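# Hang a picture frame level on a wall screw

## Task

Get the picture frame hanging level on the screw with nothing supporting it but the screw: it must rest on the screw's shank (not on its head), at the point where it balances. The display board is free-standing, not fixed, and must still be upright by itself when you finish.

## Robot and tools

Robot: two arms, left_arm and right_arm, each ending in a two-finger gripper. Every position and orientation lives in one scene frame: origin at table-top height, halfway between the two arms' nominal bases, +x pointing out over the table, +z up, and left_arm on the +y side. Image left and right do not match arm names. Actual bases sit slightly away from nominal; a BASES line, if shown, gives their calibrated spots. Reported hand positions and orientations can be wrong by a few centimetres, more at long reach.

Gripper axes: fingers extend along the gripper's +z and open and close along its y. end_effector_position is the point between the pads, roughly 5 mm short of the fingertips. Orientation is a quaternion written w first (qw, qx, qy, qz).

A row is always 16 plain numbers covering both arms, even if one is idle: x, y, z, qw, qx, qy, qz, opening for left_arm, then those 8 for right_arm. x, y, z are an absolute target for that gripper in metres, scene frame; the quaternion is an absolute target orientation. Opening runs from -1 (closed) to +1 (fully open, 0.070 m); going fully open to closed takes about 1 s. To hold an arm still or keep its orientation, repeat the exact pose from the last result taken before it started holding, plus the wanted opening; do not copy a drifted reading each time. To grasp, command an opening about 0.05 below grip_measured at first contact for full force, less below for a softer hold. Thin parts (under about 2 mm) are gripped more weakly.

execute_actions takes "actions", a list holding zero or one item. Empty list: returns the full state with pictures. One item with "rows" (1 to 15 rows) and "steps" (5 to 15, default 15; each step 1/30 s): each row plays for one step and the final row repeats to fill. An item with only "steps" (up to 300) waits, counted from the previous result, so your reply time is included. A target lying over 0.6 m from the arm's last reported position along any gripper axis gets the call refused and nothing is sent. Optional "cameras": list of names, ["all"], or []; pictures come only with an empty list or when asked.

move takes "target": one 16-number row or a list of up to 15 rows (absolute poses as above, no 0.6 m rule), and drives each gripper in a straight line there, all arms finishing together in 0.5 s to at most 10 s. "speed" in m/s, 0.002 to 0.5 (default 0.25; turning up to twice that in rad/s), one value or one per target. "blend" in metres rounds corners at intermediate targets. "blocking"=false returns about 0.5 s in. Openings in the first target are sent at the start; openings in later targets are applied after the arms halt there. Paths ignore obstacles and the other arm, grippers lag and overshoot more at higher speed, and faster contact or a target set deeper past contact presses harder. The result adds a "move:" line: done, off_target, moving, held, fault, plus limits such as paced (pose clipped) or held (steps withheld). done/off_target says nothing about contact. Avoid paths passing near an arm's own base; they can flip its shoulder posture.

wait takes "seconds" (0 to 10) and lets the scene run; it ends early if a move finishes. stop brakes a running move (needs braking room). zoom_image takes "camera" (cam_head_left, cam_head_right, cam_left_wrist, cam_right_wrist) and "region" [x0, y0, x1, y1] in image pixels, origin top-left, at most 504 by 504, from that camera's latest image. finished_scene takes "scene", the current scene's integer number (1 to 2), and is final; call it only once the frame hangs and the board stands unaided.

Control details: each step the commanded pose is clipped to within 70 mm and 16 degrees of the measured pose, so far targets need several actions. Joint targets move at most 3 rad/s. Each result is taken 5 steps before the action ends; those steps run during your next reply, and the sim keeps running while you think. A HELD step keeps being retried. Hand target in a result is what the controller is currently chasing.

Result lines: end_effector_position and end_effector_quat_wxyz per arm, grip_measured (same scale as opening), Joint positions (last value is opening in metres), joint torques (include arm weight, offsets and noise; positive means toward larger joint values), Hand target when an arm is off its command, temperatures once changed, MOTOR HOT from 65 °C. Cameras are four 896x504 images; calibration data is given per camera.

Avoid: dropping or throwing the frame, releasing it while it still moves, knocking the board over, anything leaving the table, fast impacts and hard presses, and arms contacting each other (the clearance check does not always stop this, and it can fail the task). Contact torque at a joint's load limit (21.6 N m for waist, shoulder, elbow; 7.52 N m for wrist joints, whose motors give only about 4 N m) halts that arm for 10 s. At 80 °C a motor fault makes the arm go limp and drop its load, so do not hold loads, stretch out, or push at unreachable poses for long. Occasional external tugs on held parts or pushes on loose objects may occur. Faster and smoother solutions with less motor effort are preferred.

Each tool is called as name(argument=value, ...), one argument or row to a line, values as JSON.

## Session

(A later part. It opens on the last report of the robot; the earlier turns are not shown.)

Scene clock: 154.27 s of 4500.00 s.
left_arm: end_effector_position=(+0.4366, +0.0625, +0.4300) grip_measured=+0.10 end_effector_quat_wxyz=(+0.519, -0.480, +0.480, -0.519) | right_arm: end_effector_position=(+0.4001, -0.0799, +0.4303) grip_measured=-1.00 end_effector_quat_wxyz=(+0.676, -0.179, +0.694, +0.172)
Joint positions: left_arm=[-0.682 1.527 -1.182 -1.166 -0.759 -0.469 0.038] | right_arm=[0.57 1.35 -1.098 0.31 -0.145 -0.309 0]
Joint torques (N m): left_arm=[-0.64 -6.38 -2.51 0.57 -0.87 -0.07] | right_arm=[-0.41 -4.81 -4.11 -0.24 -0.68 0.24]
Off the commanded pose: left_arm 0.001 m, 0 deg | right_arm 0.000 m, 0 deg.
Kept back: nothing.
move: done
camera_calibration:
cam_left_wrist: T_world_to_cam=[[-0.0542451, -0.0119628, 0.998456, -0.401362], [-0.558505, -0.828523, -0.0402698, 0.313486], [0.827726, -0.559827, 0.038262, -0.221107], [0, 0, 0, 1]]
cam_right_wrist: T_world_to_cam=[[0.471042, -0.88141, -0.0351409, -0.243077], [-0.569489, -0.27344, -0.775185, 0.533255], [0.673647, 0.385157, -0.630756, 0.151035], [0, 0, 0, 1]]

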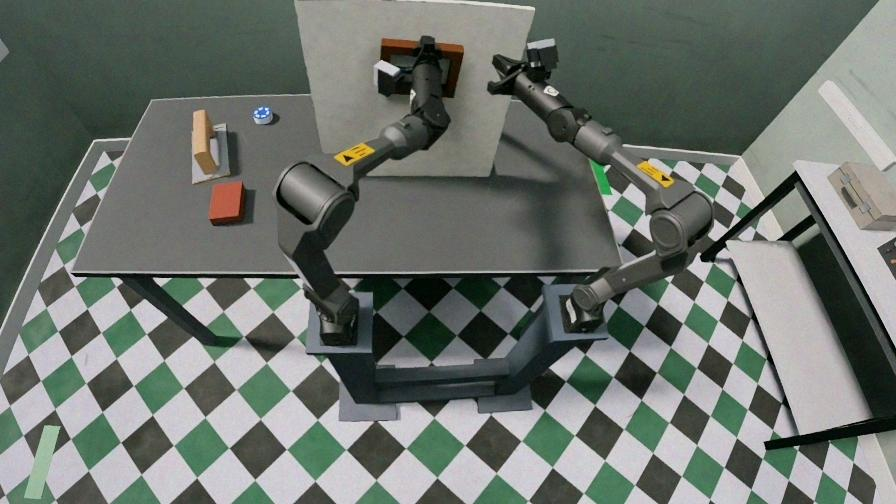

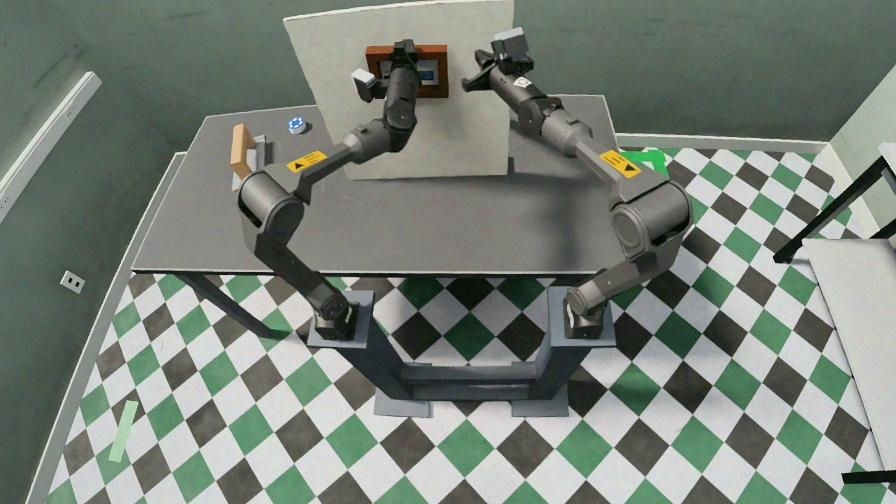

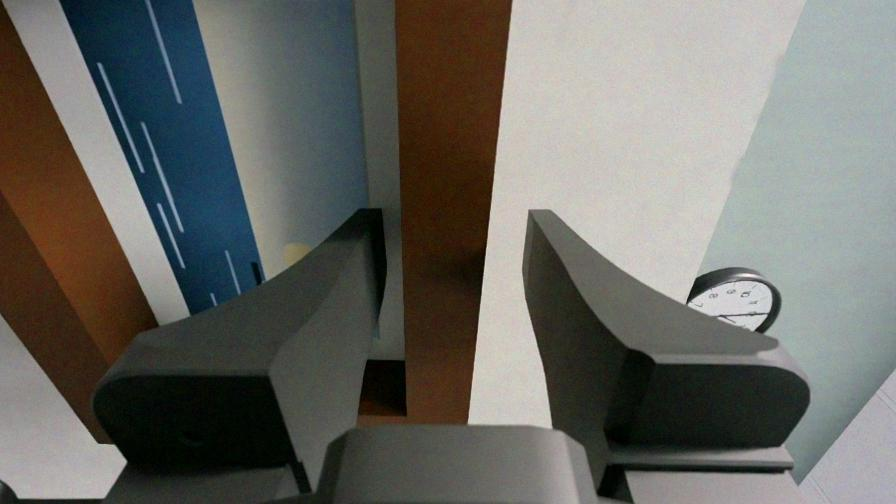

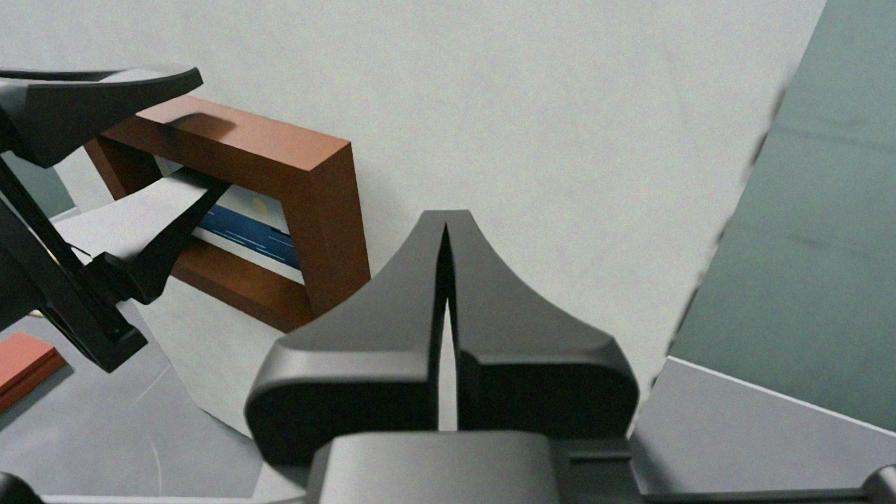

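move(
  target=[
    [0.436,0.0625,0.4302,0.519,-0.480,0.480,-0.519,-0.35,0.40,-0.08,0.43,0.676,-0.179,0.694,0.172,-1],
    [0.436,0.0625,0.4302,0.519,-0.480,0.480,-0.519,-0.5,0.40,-0.08,0.43,0.676,-0.179,0.694,0.172,-1],
  ],
  speed=0.05,
  cameras=["cam_left_wrist","cam_right_wrist"],
)

zoom_image(
  camera="cam_right_wrist",
  region=[0, 50, 400, 300],
)

Scene clock: 156.47 s of 4500.00 s.
left_arm: end_effector_position=(+0.4362, +0.0625, +0.4296) grip_measured=-0.45 end_effector_quat_wxyz=(+0.519, -0.480, +0.481, -0.519) | right_arm: end_effector_position=(+0.4001, -0.0799, +0.4303) grip_measured=-1.00 end_effector_quat_wxyz=(+0.676, -0.179, +0.694, +0.172)
Joint positions: left_arm=[-0.683 1.526 -1.18 -1.167 -0.76 -0.469 0.019] | right_arm=[0.57 1.35 -1.098 0.31 -0.145 -0.309 0]
Joint torques (N m): left_arm=[-0.1 -6.85 -3.85 1.11 -1.01 -0.04] | right_arm=[-0.38 -4.34 -4.18 -0.23 -0.7 0.25]
Off the commanded pose: left_arm 0.001 m, 0 deg | right_arm 0.000 m, 0 deg.
Kept back: nothing.
move: done
camera_calibration:
cam_left_wrist: T_world_to_cam=[[-0.0533322, -0.0118021, 0.998507, -0.401396], [-0.55838, -0.828639, -0.0396184, 0.312979], [0.827869, -0.559659, 0.0376031, -0.220549], [0, 0, 0, 1]]
cam_right_wrist: T_world_to_cam=[[0.471042, -0.88141, -0.0351409, -0.243077], [-0.569489, -0.27344, -0.775185, 0.533255], [0.673647, 0.385157, -0.630756, 0.151035], [0, 0, 0, 1]]
Images, in order: cam_left_wrist, cam_right_wrist.

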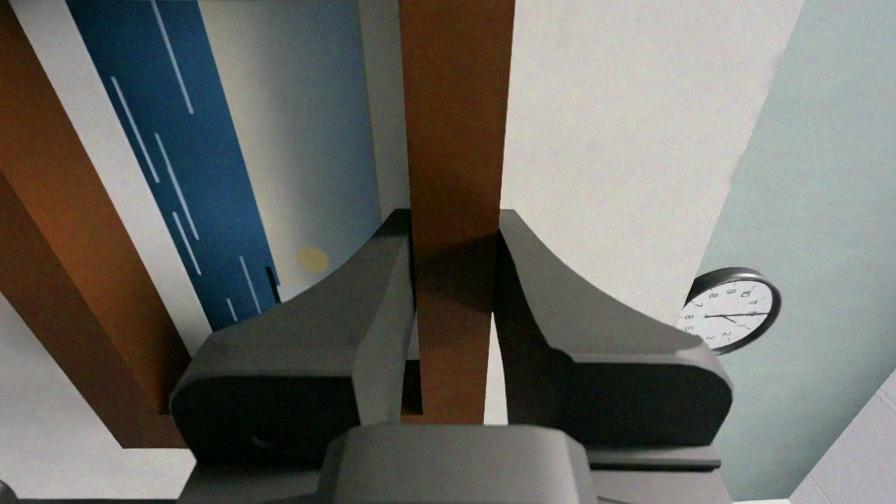

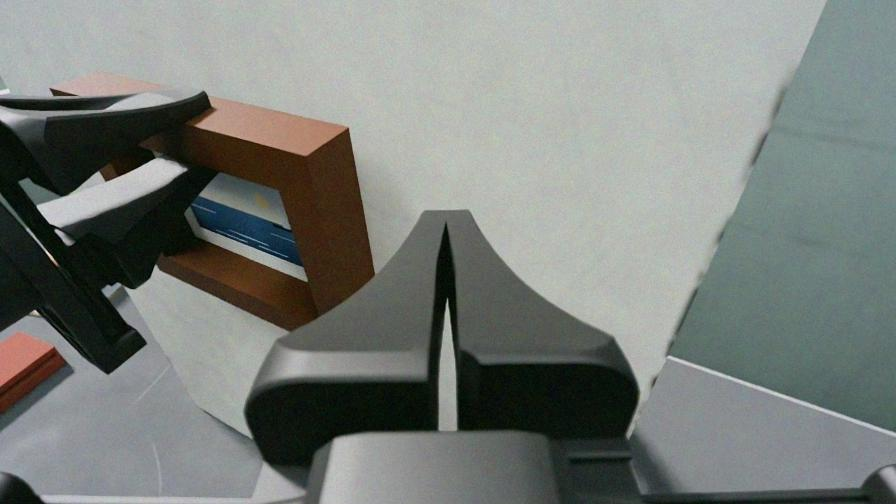

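Scaled by 1.260 from the camera's 896x504 image, which has a finer 1280x720 frame.

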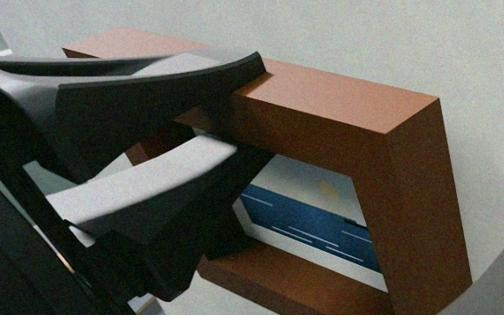

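move(
  target=[0.436,0.0625,0.4335,0.519,-0.480,0.480,-0.519,-0.5,0.40,-0.08,0.43,0.676,-0.179,0.694,0.172,-1],
  speed=0.02,
  cameras=["cam_left_wrist","cam_right_wrist"],
)

zoom_image(
  camera="cam_right_wrist",
  region=[0, 50, 400, 300],
)

Scene clock: 158.97 s of 4500.00 s.
left_arm: end_effector_position=(+0.4362, +0.0625, +0.4328) grip_measured=-0.45 end_effector_quat_wxyz=(+0.519, -0.480, +0.481, -0.519) | right_arm: end_effector_position=(+0.4001, -0.0799, +0.4303) grip_measured=-1.00 end_effector_quat_wxyz=(+0.676, -0.179, +0.694, +0.172)
Joint positions: left_arm=[-0.683 1.524 -1.191 -1.179 -0.755 -0.452 0.019] | right_arm=[0.57 1.35 -1.098 0.31 -0.145 -0.309 0]
Joint torques (N m): left_arm=[0.58 -7.6 -4.45 1.04 -0.92 0.14] | right_arm=[-0.39 -3.91 -4.24 -0.23 -0.72 0.24]
Off the commanded pose: left_arm 0.001 m, 0 deg | right_arm 0.000 m, 0 deg.
Kept back: nothing.
move: done
camera_calibration:
cam_left_wrist: T_world_to_cam=[[-0.0533977, -0.0120669, 0.9985, -0.404581], [-0.558516, -0.828535, -0.0398811, 0.313237], [0.827773, -0.559808, 0.0375023, -0.220615], [0, 0, 0, 1]]
cam_right_wrist: T_world_to_cam=[[0.471042, -0.88141, -0.0351409, -0.243077], [-0.569489, -0.27344, -0.775185, 0.533255], [0.673647, 0.385157, -0.630756, 0.151035], [0, 0, 0, 1]]
Images, in order: cam_left_wrist, cam_right_wrist.

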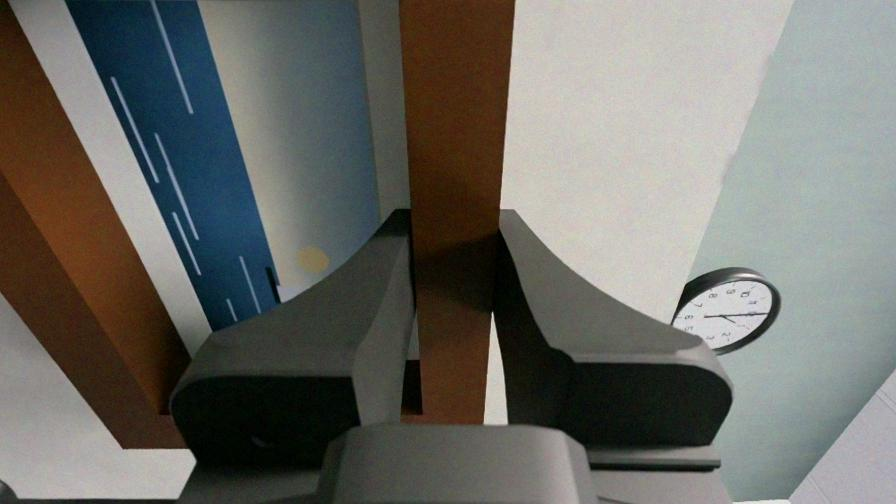

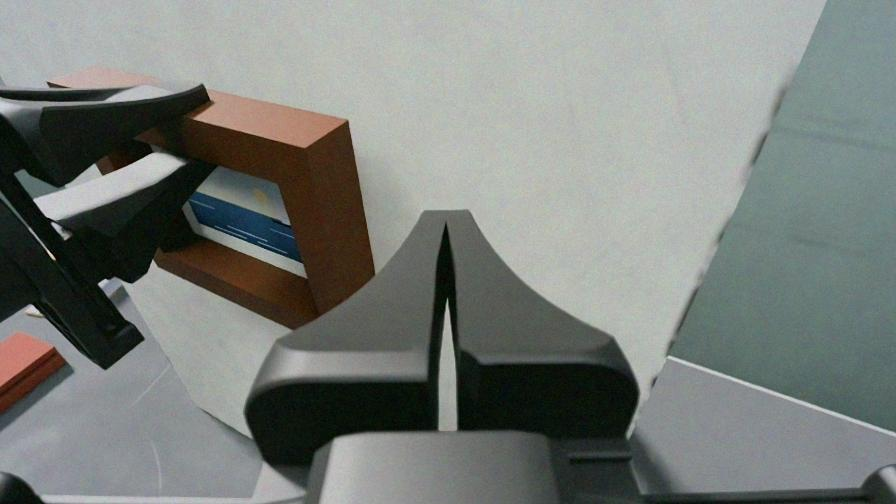

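Scaled by 1.260 from the camera's 896x504 image, which has a finer 1280x720 frame.

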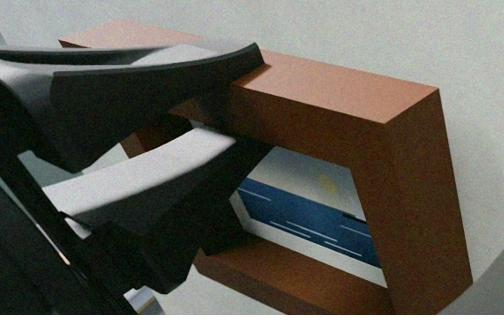

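move(
  target=[0.436,0.0640,0.4335,0.519,-0.480,0.480,-0.519,-0.5,0.40,-0.08,0.43,0.676,-0.179,0.694,0.172,-1],
  speed=0.02,
  cameras=["cam_left_wrist","cam_right_wrist"],
)

zoom_image(
  camera="cam_right_wrist",
  region=[0, 50, 400, 300],
)

Scene clock: 159.90 s of 4500.00 s.
left_arm: end_effector_position=(+0.4361, +0.0640, +0.4337) grip_measured=-0.45 end_effector_quat_wxyz=(+0.519, -0.480, +0.480, -0.519) | right_arm: end_effector_position=(+0.4001, -0.0799, +0.4303) grip_measured=-1.00 end_effector_quat_wxyz=(+0.676, -0.179, +0.694, +0.172)
Joint positions: left_arm=[-0.679 1.52 -1.189 -1.176 -0.752 -0.454 0.019] | right_arm=[0.57 1.35 -1.098 0.31 -0.145 -0.309 0]
Joint torques (N m): left_arm=[0.72 -7.58 -3.2 1.05 -0.8 -0.1] | right_arm=[-0.39 -3.68 -4.27 -0.23 -0.72 0.24]
Off the commanded pose: left_arm 0.000 m, 0 deg | right_arm 0.000 m, 0 deg.
Kept back: nothing.
move: done
camera_calibration:
cam_left_wrist: T_world_to_cam=[[-0.0551678, -0.011553, 0.99841, -0.404684], [-0.558071, -0.828808, -0.040427, 0.314553], [0.827958, -0.559414, 0.0392762, -0.220533], [0, 0, 0, 1]]
cam_right_wrist: T_world_to_cam=[[0.471042, -0.88141, -0.0351409, -0.243077], [-0.569489, -0.27344, -0.775185, 0.533255], [0.673647, 0.385157, -0.630756, 0.151035], [0, 0, 0, 1]]
Images, in order: cam_left_wrist, cam_right_wrist.

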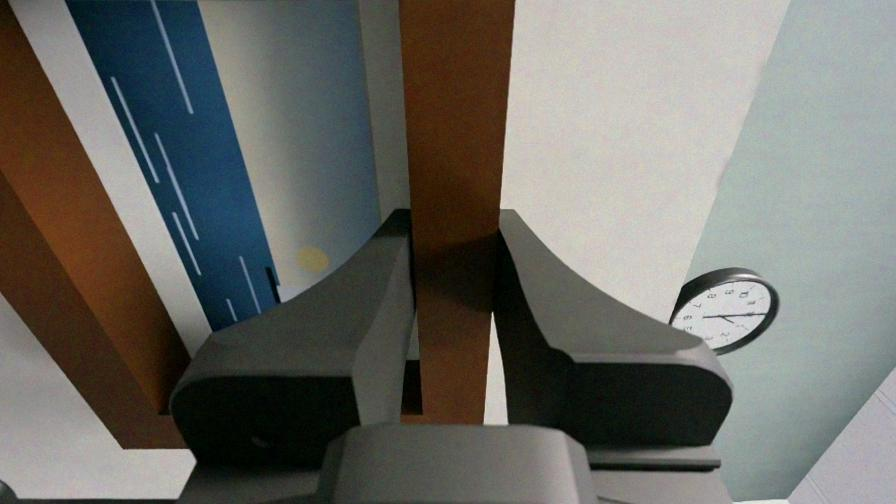

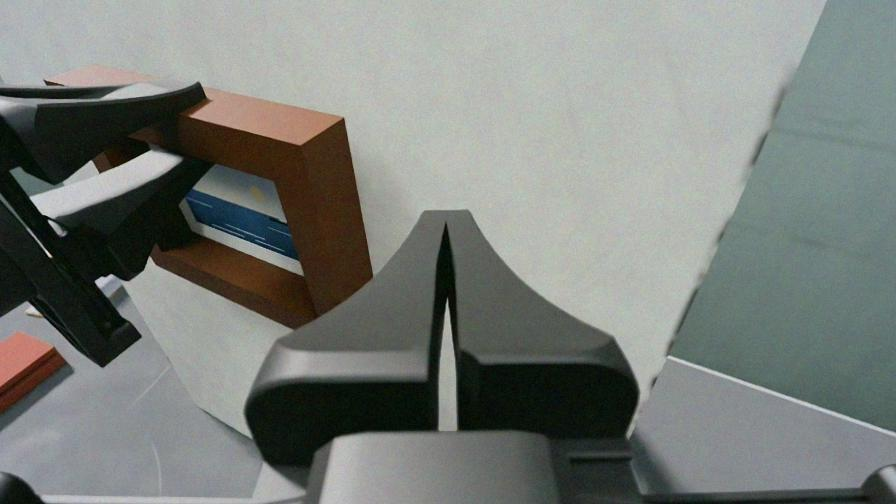

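Scaled by 1.260 from the camera's 896x504 image, which has a finer 1280x720 frame.

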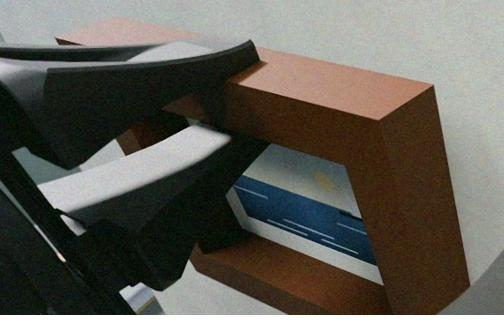

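move(
  target=[0.436,0.0640,0.4298,0.519,-0.480,0.480,-0.519,-0.5,0.40,-0.08,0.43,0.676,-0.179,0.694,0.172,-1],
  speed=0.02,
  cameras=["cam_left_wrist","cam_right_wrist"],
)

zoom_image(
  camera="cam_right_wrist",
  region=[0, 50, 400, 300],
)

Scene clock: 160.83 s of 4500.00 s.
left_arm: end_effector_position=(+0.4358, +0.0641, +0.4303) grip_measured=-0.45 end_effector_quat_wxyz=(+0.519, -0.480, +0.480, -0.520) | right_arm: end_effector_position=(+0.4001, -0.0799, +0.4303) grip_measured=-1.00 end_effector_quat_wxyz=(+0.676, -0.179, +0.694, +0.172)
Joint positions: left_arm=[-0.679 1.521 -1.176 -1.161 -0.757 -0.475 0.019] | right_arm=[0.57 1.35 -1.098 0.31 -0.145 -0.309 0]
Joint torques (N m): left_arm=[0.04 -5.74 -3.42 0.75 -1.08 -0.05] | right_arm=[-0.39 -3.57 -4.26 -0.23 -0.74 0.24]
Off the commanded pose: left_arm 0.001 m, 0 deg | right_arm 0.000 m, 0 deg.
Kept back: nothing.
move: done
camera_calibration:
cam_left_wrist: T_world_to_cam=[[-0.0557248, -0.0104169, 0.998392, -0.401121], [-0.558741, -0.828385, -0.039829, 0.314311], [0.827468, -0.560062, 0.0403413, -0.220369], [0, 0, 0, 1]]
cam_right_wrist: T_world_to_cam=[[0.471042, -0.88141, -0.0351409, -0.243077], [-0.569489, -0.27344, -0.775185, 0.533255], [0.673647, 0.385157, -0.630756, 0.151035], [0, 0, 0, 1]]
Images, in order: cam_left_wrist, cam_right_wrist.

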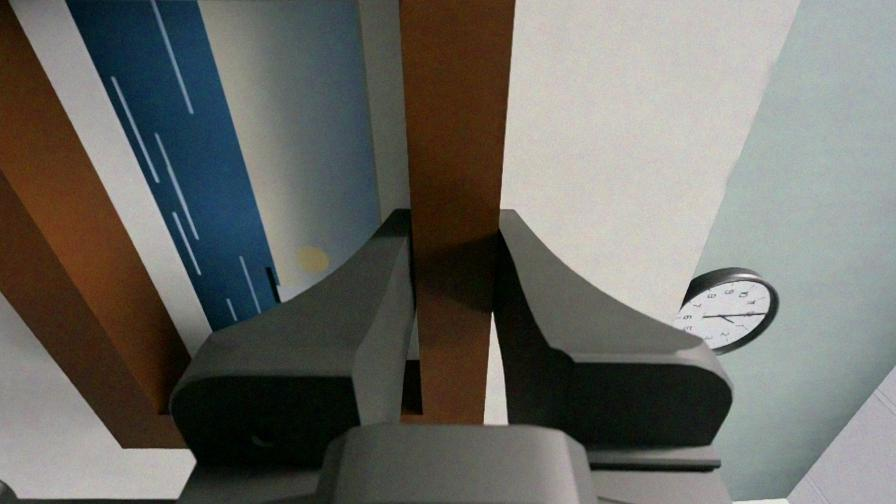

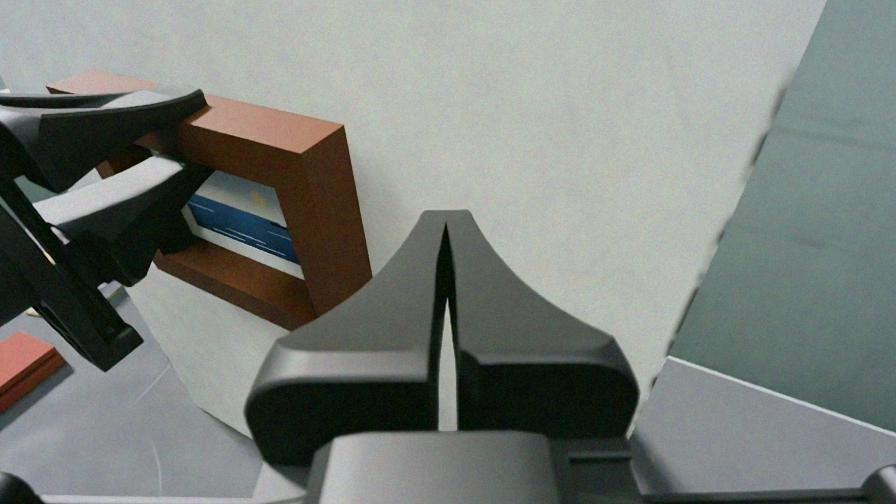

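Scaled by 1.260 from the camera's 896x504 image, which has a finer 1280x720 frame.

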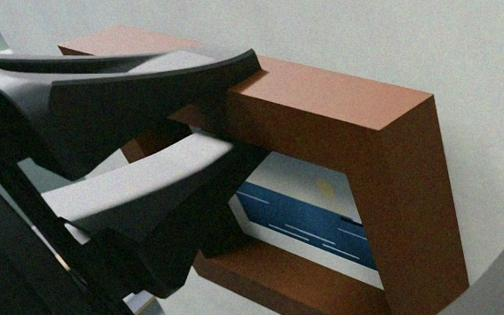

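move(
  target=[0.436,0.0640,0.4290,0.519,-0.480,0.480,-0.519,-0.5,0.40,-0.08,0.43,0.676,-0.179,0.694,0.172,-1],
  speed=0.02,
  cameras=["cam_left_wrist","cam_right_wrist"],
)

zoom_image(
  camera="cam_right_wrist",
  region=[0, 50, 400, 300],
)

Scene clock: 161.93 s of 4500.00 s.
left_arm: end_effector_position=(+0.4359, +0.0639, +0.4297) grip_measured=-0.45 end_effector_quat_wxyz=(+0.519, -0.480, +0.480, -0.520) | right_arm: end_effector_position=(+0.4001, -0.0799, +0.4303) grip_measured=-1.00 end_effector_quat_wxyz=(+0.676, -0.179, +0.694, +0.172)
Joint positions: left_arm=[-0.679 1.522 -1.174 -1.158 -0.758 -0.479 0.019] | right_arm=[0.57 1.35 -1.098 0.31 -0.145 -0.309 0]
Joint torques (N m): left_arm=[-0.26 -5.67 -3.01 0.92 -1.16 -0.07] | right_arm=[-0.39 -3.58 -4.31 -0.23 -0.75 0.24]
Off the commanded pose: left_arm 0.001 m, 0 deg | right_arm 0.000 m, 0 deg.
Kept back: nothing.
move: done
camera_calibration:
cam_left_wrist: T_world_to_cam=[[-0.0558506, -0.0104608, 0.998384, -0.400392], [-0.558964, -0.828229, -0.0399469, 0.314358], [0.827309, -0.560292, 0.0404099, -0.220451], [0, 0, 0, 1]]
cam_right_wrist: T_world_to_cam=[[0.471042, -0.88141, -0.0351409, -0.243077], [-0.569489, -0.27344, -0.775185, 0.533255], [0.673647, 0.385157, -0.630756, 0.151035], [0, 0, 0, 1]]
Images, in order: cam_left_wrist, cam_right_wrist.

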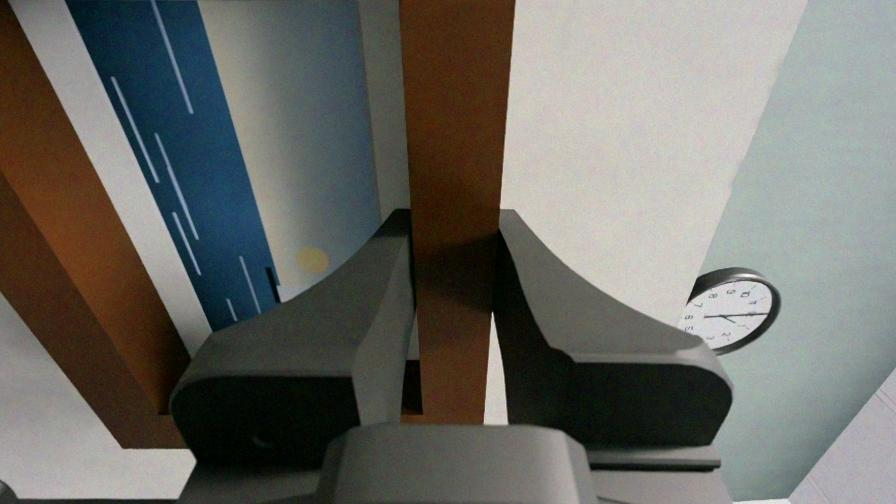

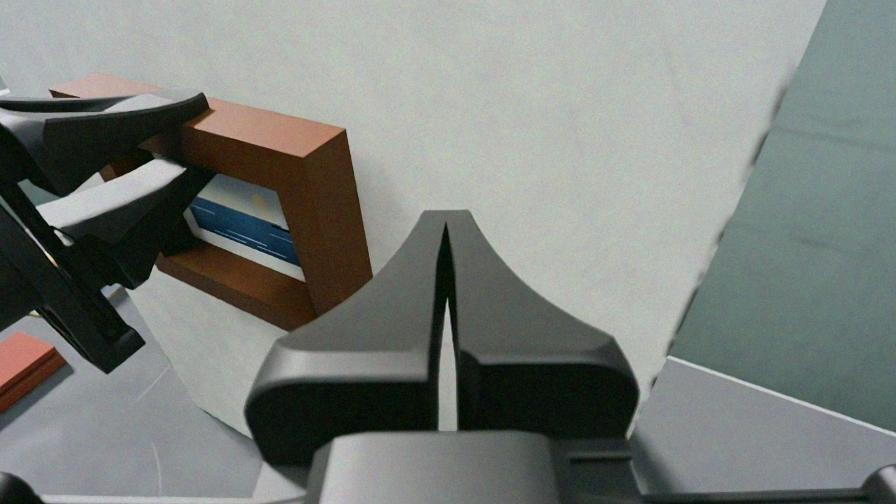

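Scaled by 1.260 from the camera's 896x504 image, which has a finer 1280x720 frame.

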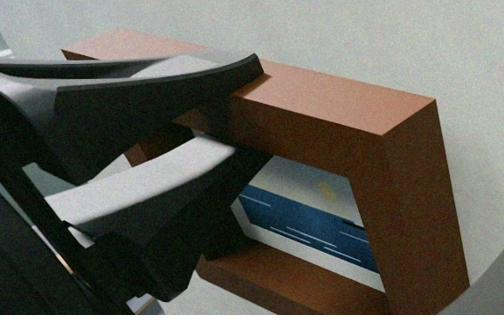

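move(
  target=[
    [0.436,0.0640,0.4298,0.519,-0.480,0.480,-0.519,-0.5,0.40,-0.08,0.43,0.676,-0.179,0.694,0.172,-1],
    [0.436,0.0640,0.4298,0.519,-0.480,0.480,-0.519,-0.43,0.40,-0.08,0.43,0.676,-0.179,0.694,0.172,-1],
    [0.436,0.0640,0.4298,0.519,-0.480,0.480,-0.519,-0.37,0.40,-0.08,0.43,0.676,-0.179,0.694,0.172,-1],
  ],
  speed=0.02,
  cameras=["cam_left_wrist","cam_right_wrist"],
)

zoom_image(
  camera="cam_right_wrist",
  region=[0, 50, 400, 300],
)

Scene clock: 164.77 s of 4500.00 s.
left_arm: end_effector_position=(+0.4360, +0.0639, +0.4300) grip_measured=-0.37 end_effector_quat_wxyz=(+0.519, -0.480, +0.480, -0.519) | right_arm: end_effector_position=(+0.4001, -0.0799, +0.4303) grip_measured=-1.00 end_effector_quat_wxyz=(+0.676, -0.179, +0.694, +0.172)
Joint positions: left_arm=[-0.679 1.522 -1.176 -1.161 -0.757 -0.475 0.022] | right_arm=[0.57 1.35 -1.098 0.31 -0.145 -0.309 0]
Joint torques (N m): left_arm=[0.92 -7.27 -2.77 0.48 -0.94 0.04] | right_arm=[-0.33 -3.6 -4.39 -0.23 -0.77 0.24]
Off the commanded pose: left_arm 0.000 m, 0 deg | right_arm 0.000 m, 0 deg.
Kept back: nothing.
move: done
camera_calibration:
cam_left_wrist: T_world_to_cam=[[-0.055256, -0.0111467, 0.99841, -0.400963], [-0.558781, -0.828342, -0.0401732, 0.31443], [0.827472, -0.560112, 0.0395423, -0.220242], [0, 0, 0, 1]]
cam_right_wrist: T_world_to_cam=[[0.471042, -0.88141, -0.0351409, -0.243077], [-0.569489, -0.27344, -0.775185, 0.533255], [0.673647, 0.385157, -0.630756, 0.151035], [0, 0, 0, 1]]
Images, in order: cam_left_wrist, cam_right_wrist.

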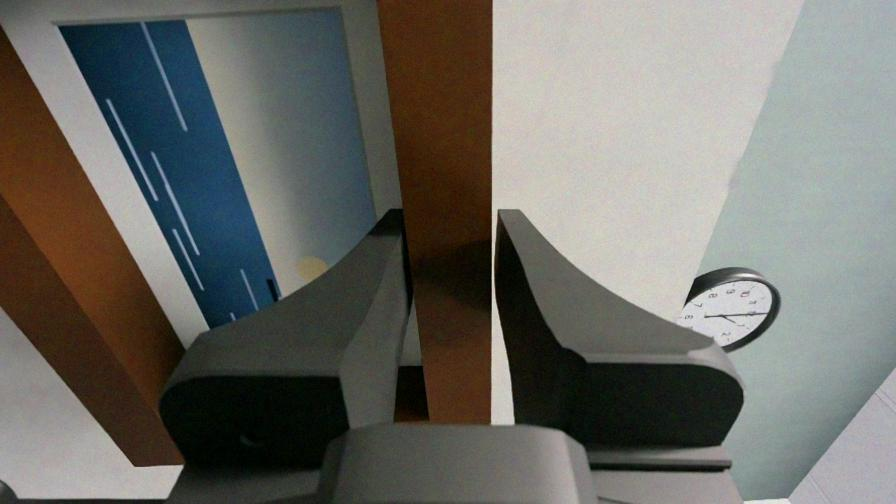

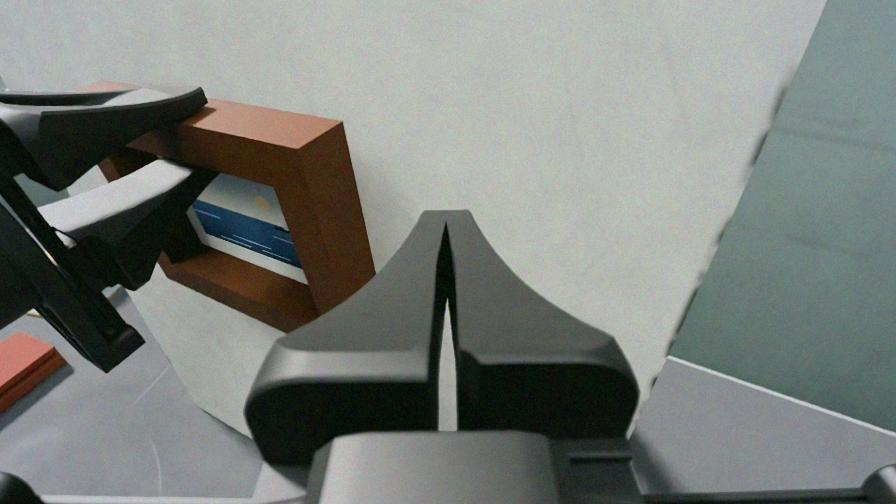

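Scaled by 1.260 from the camera's 896x504 image, which has a finer 1280x720 frame.

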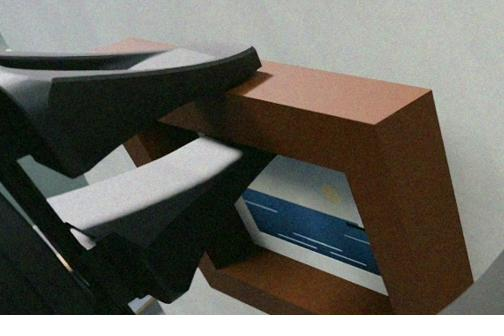

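move(
  target=[
    [0.436,0.0640,0.4298,0.519,-0.480,0.480,-0.519,-0.2,0.40,-0.08,0.43,0.676,-0.179,0.694,0.172,-1],
    [0.436,0.0640,0.4298,0.519,-0.480,0.480,-0.519,0.1,0.40,-0.08,0.43,0.676,-0.179,0.694,0.172,-1],
  ],
  speed=0.02,
  cameras=["cam_left_wrist","cam_right_wrist"],
)

zoom_image(
  camera="cam_right_wrist",
  region=[0, 50, 400, 300],
)

Scene clock: 167.40 s of 4500.00 s.
left_arm: end_effector_position=(+0.4360, +0.0639, +0.4300) grip_measured=+0.10 end_effector_quat_wxyz=(+0.519, -0.480, +0.480, -0.519) | right_arm: end_effector_position=(+0.4001, -0.0799, +0.4303) grip_measured=-1.00 end_effector_quat_wxyz=(+0.676, -0.179, +0.694, +0.172)
Joint positions: left_arm=[-0.679 1.522 -1.176 -1.161 -0.757 -0.475 0.039] | right_arm=[0.57 1.35 -1.098 0.31 -0.145 -0.309 0]
Joint torques (N m): left_arm=[-0.29 -5.04 -2.55 0.46 -0.53 -0.05] | right_arm=[-0.29 -3.65 -4.5 -0.22 -0.8 0.23]
Off the commanded pose: left_arm 0.000 m, 0 deg | right_arm 0.000 m, 0 deg.
Kept back: nothing.
move: done
camera_calibration:
cam_left_wrist: T_world_to_cam=[[-0.055256, -0.0111467, 0.99841, -0.400963], [-0.558781, -0.828342, -0.0401732, 0.31443], [0.827472, -0.560112, 0.0395423, -0.220242], [0, 0, 0, 1]]
cam_right_wrist: T_world_to_cam=[[0.471042, -0.88141, -0.0351409, -0.243077], [-0.569489, -0.27344, -0.775185, 0.533255], [0.673647, 0.385157, -0.630756, 0.151035], [0, 0, 0, 1]]
Images, in order: cam_left_wrist, cam_right_wrist.

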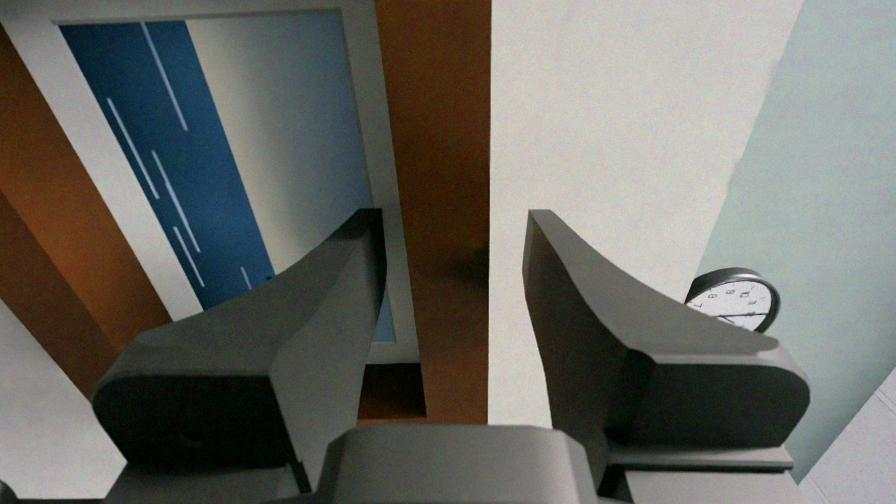

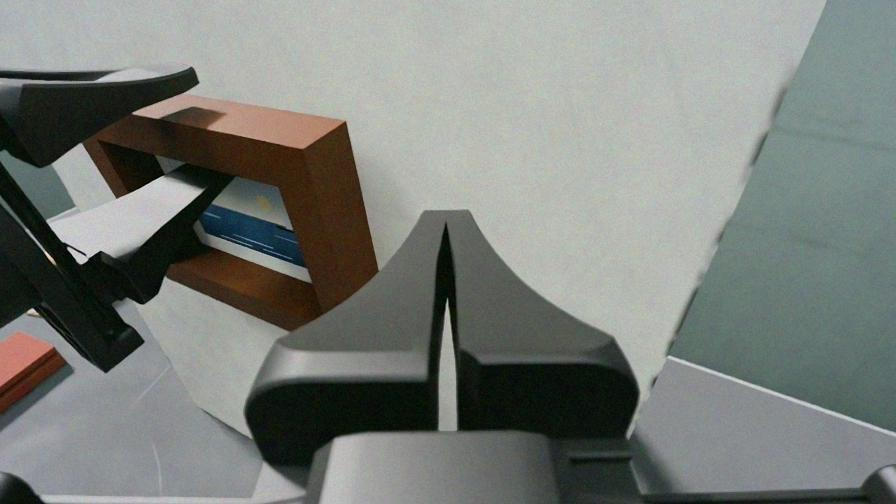

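Scaled by 1.260 from the camera's 896x504 image, which has a finer 1280x720 frame.

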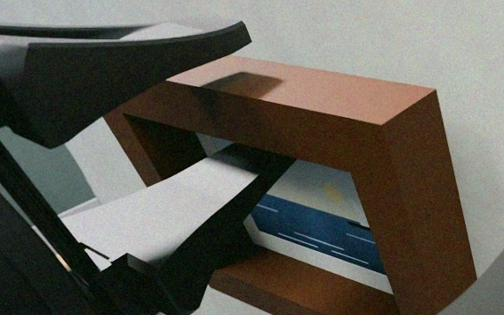

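move(
  target=[
    [0.34,0.064,0.4225,0.519,-0.480,0.480,-0.519,0.1,0.40,-0.08,0.43,0.676,-0.179,0.694,0.172,-1],
    [0.28,0.20,0.47,0.5,0.007,0.835,-0.23,0.1,0.40,-0.08,0.43,0.676,-0.179,0.694,0.172,-1],
  ],
  speed=[0.1,0.25],
  blend=0.02,
)

zoom_image(
  camera="cam_head_left",
  region=[350, 10, 490, 120],
)

zoom_image(
  camera="cam_head_right",
  region=[340, 10, 480, 120],
)

zoom_image(
  camera="cam_right_wrist",
  region=[0, 50, 400, 300],
)

Scene clock: 172.60 s of 4500.00 s.
left_arm: end_effector_position=(+0.2806, +0.1999, +0.4697) grip_measured=+0.10 end_effector_quat_wxyz=(+0.501, +0.005, +0.834, -0.228) | right_arm: end_effector_position=(+0.4001, -0.0799, +0.4303) grip_measured=-1.00 end_effector_quat_wxyz=(+0.676, -0.179, +0.694, +0.172)
Joint positions: left_arm=[0.495 1.021 -1.363 -0.895 1.223 0.46 0.038] | right_arm=[0.57 1.35 -1.098 0.31 -0.145 -0.309 0]
Joint torques (N m): left_arm=[-0.12 -2.76 -1.81 -0.68 -0.82 0.06] | right_arm=[-0.24 -3.67 -4.65 -0.22 -0.84 0.22]
Off the commanded pose: left_arm 0.001 m, 0 deg | right_arm 0.000 m, 0 deg.
joint sent to its limit (left arm) — joint 5 (wrist pitch), upper limit.
Kept back: nothing.
move: done; limits=paced
camera_calibration:
cam_left_wrist: T_world_to_cam=[[-0.223179, -0.906806, 0.357621, 0.0794732], [-0.880159, 0.0297891, -0.473743, 0.464165], [0.41894, -0.420493, -0.804782, 0.466228], [0, 0, 0, 1]]
cam_right_wrist: T_world_to_cam=[[0.471042, -0.88141, -0.0351409, -0.243077], [-0.569489, -0.27344, -0.775185, 0.533255], [0.673647, 0.385157, -0.630756, 0.151035], [0, 0, 0, 1]]

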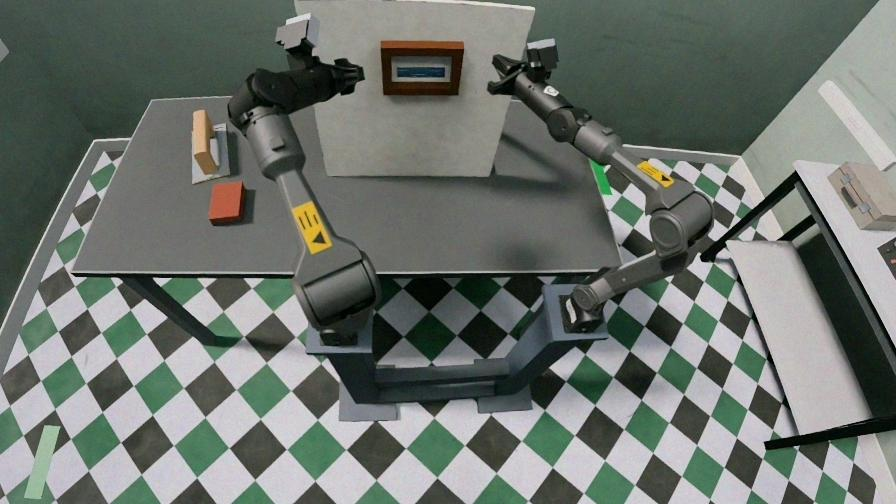

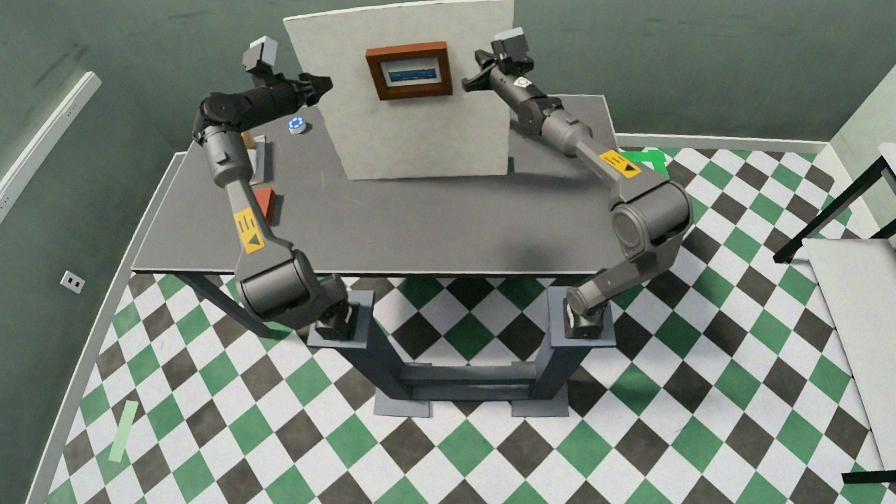

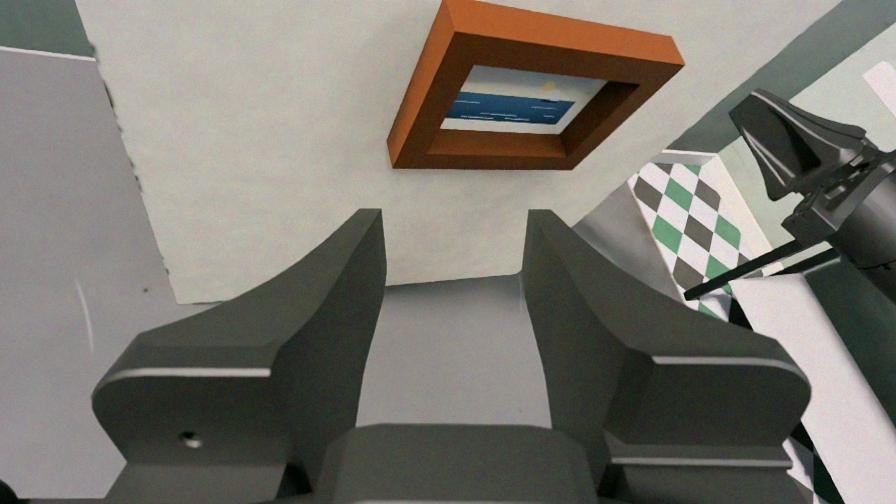

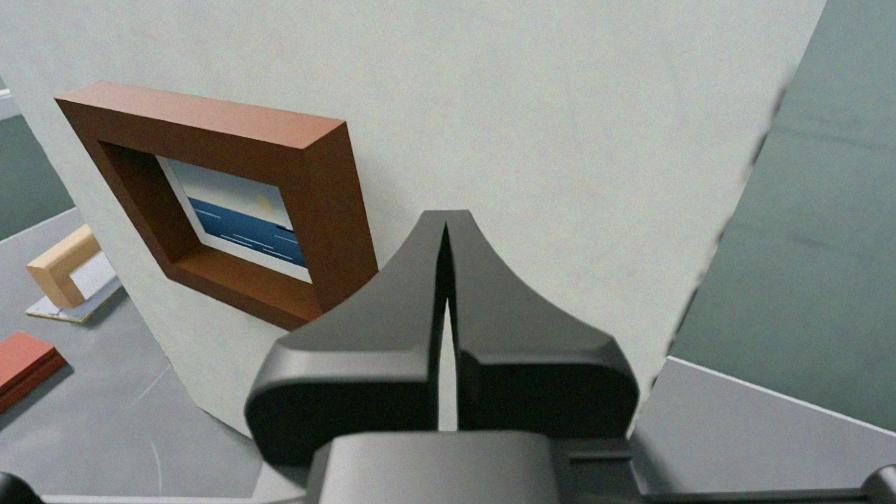

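Scaled by 3.600 from the camera's 896x504 image, which has a finer 1280x720 frame.

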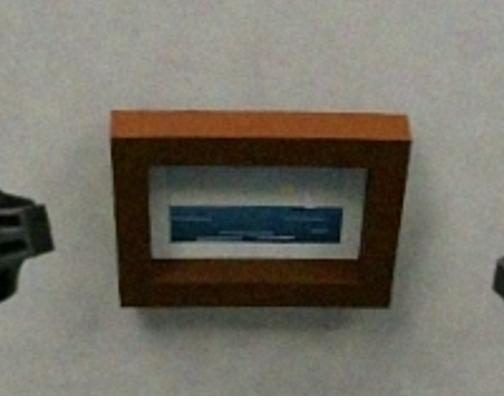

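Scaled by 3.600 from the camera's 896x504 image, which has a finer 1280x720 frame.

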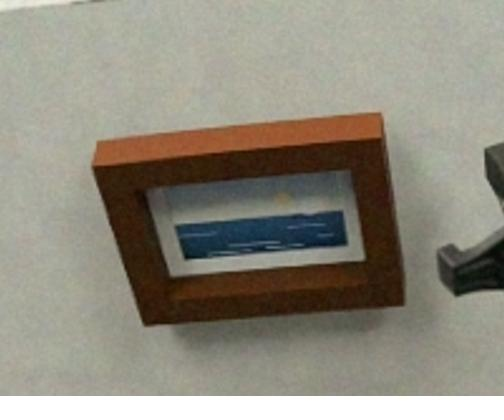

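Scaled by 1.260 from the camera's 896x504 image, which has a finer 1280x720 frame.

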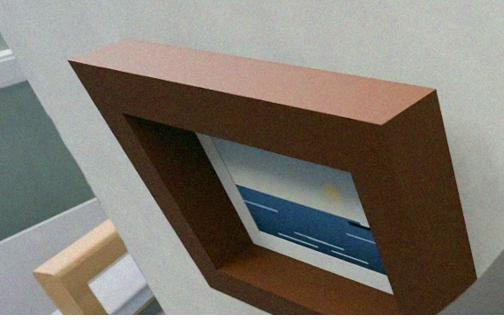

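move(
  target=[
    [0.28,0.20,0.47,0.5,0.007,0.835,-0.23,-1,0.37,-0.06,0.49,0.456,-0.024,0.857,0.239,-1],
    [0.28,0.20,0.47,0.5,0.007,0.835,-0.23,-1,0.418,-0.005,0.464,0.456,-0.024,0.857,0.239,-1],
    [0.28,0.20,0.47,0.5,0.007,0.835,-0.23,-1,0.418,-0.005,0.4415,0.456,-0.024,0.857,0.239,-1],
  ],
  speed=[0.25,0.2,0.015],
  blend=[0.03,0.002,0],
  cameras=["cam_head_left","cam_head_right","cam_right_wrist"],
)

zoom_image(
  camera="cam_head_left",
  region=[350, 10, 490, 120],
)

zoom_image(
  camera="cam_head_right",
  region=[340, 10, 480, 120],
)

Scene clock: 177.73 s of 4500.00 s.
left_arm: end_effector_position=(+0.2802, +0.1997, +0.4701) grip_measured=-1.00 end_effector_quat_wxyz=(+0.502, +0.005, +0.834, -0.228) | right_arm: end_effector_position=(+0.4181, -0.0050, +0.4413) grip_measured=-1.00 end_effector_quat_wxyz=(+0.456, -0.024, +0.857, +0.239)
Joint positions: left_arm=[0.495 1.02 -1.363 -0.895 1.223 0.46 0] | right_arm=[0.736 1.721 -1.958 -0.241 0.837 0.714 0]
Joint torques (N m): left_arm=[-0.18 -2.54 -2.21 -0.68 -0.1 0.02] | right_arm=[-0.28 -7.6 -4.18 -0.36 -0.67 0.14]
Off the commanded pose: left_arm 0.000 m, 0 deg | right_arm 0.000 m, 0 deg.
joint sent to its limit (left arm) — joint 5 (wrist pitch), upper limit.
Kept back: nothing.
move: done; blend cut to 0 m at target 1
camera_calibration:
cam_right_wrist: T_world_to_cam=[[0.228533, -0.881296, -0.41363, 0.0832066], [-0.940946, -0.0909417, -0.326115, 0.530521], [0.249788, 0.463731, -0.850035, 0.391355], [0, 0, 0, 1]]
Images, in order: cam_head_left, cam_head_right, cam_right_wrist.

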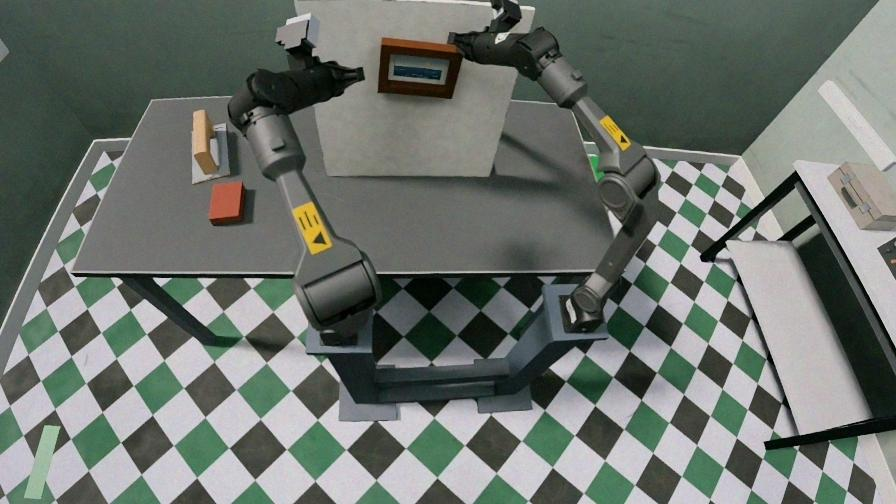

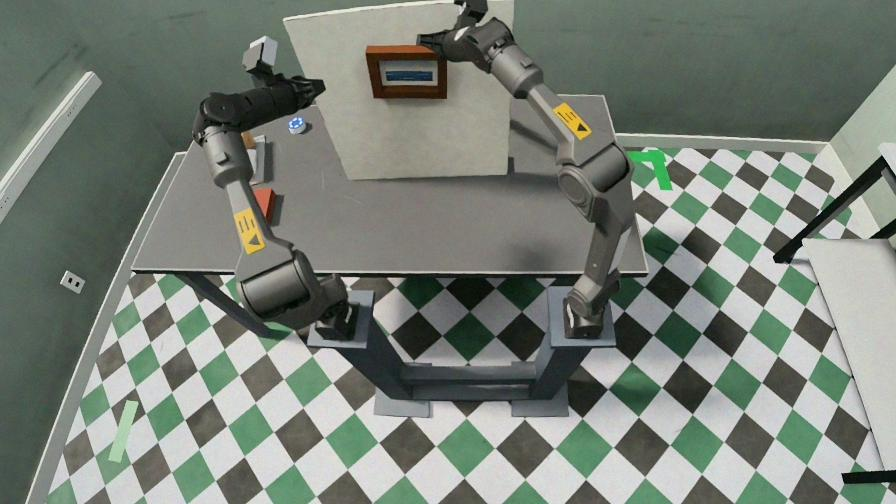

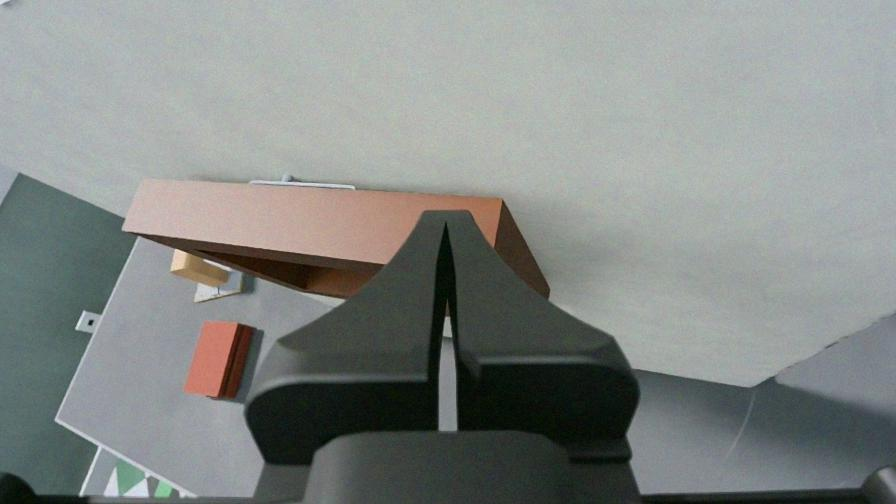

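Scaled by 3.600 from the camera's 896x504 image, which has a finer 1280x720 frame.

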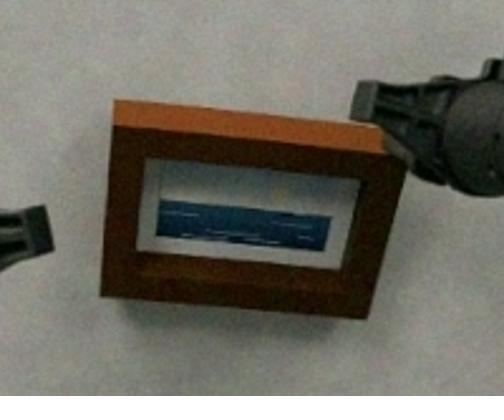

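Scaled by 3.600 from the camera's 896x504 image, which has a finer 1280x720 frame.

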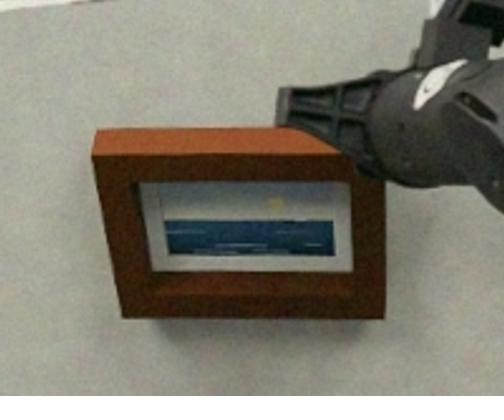

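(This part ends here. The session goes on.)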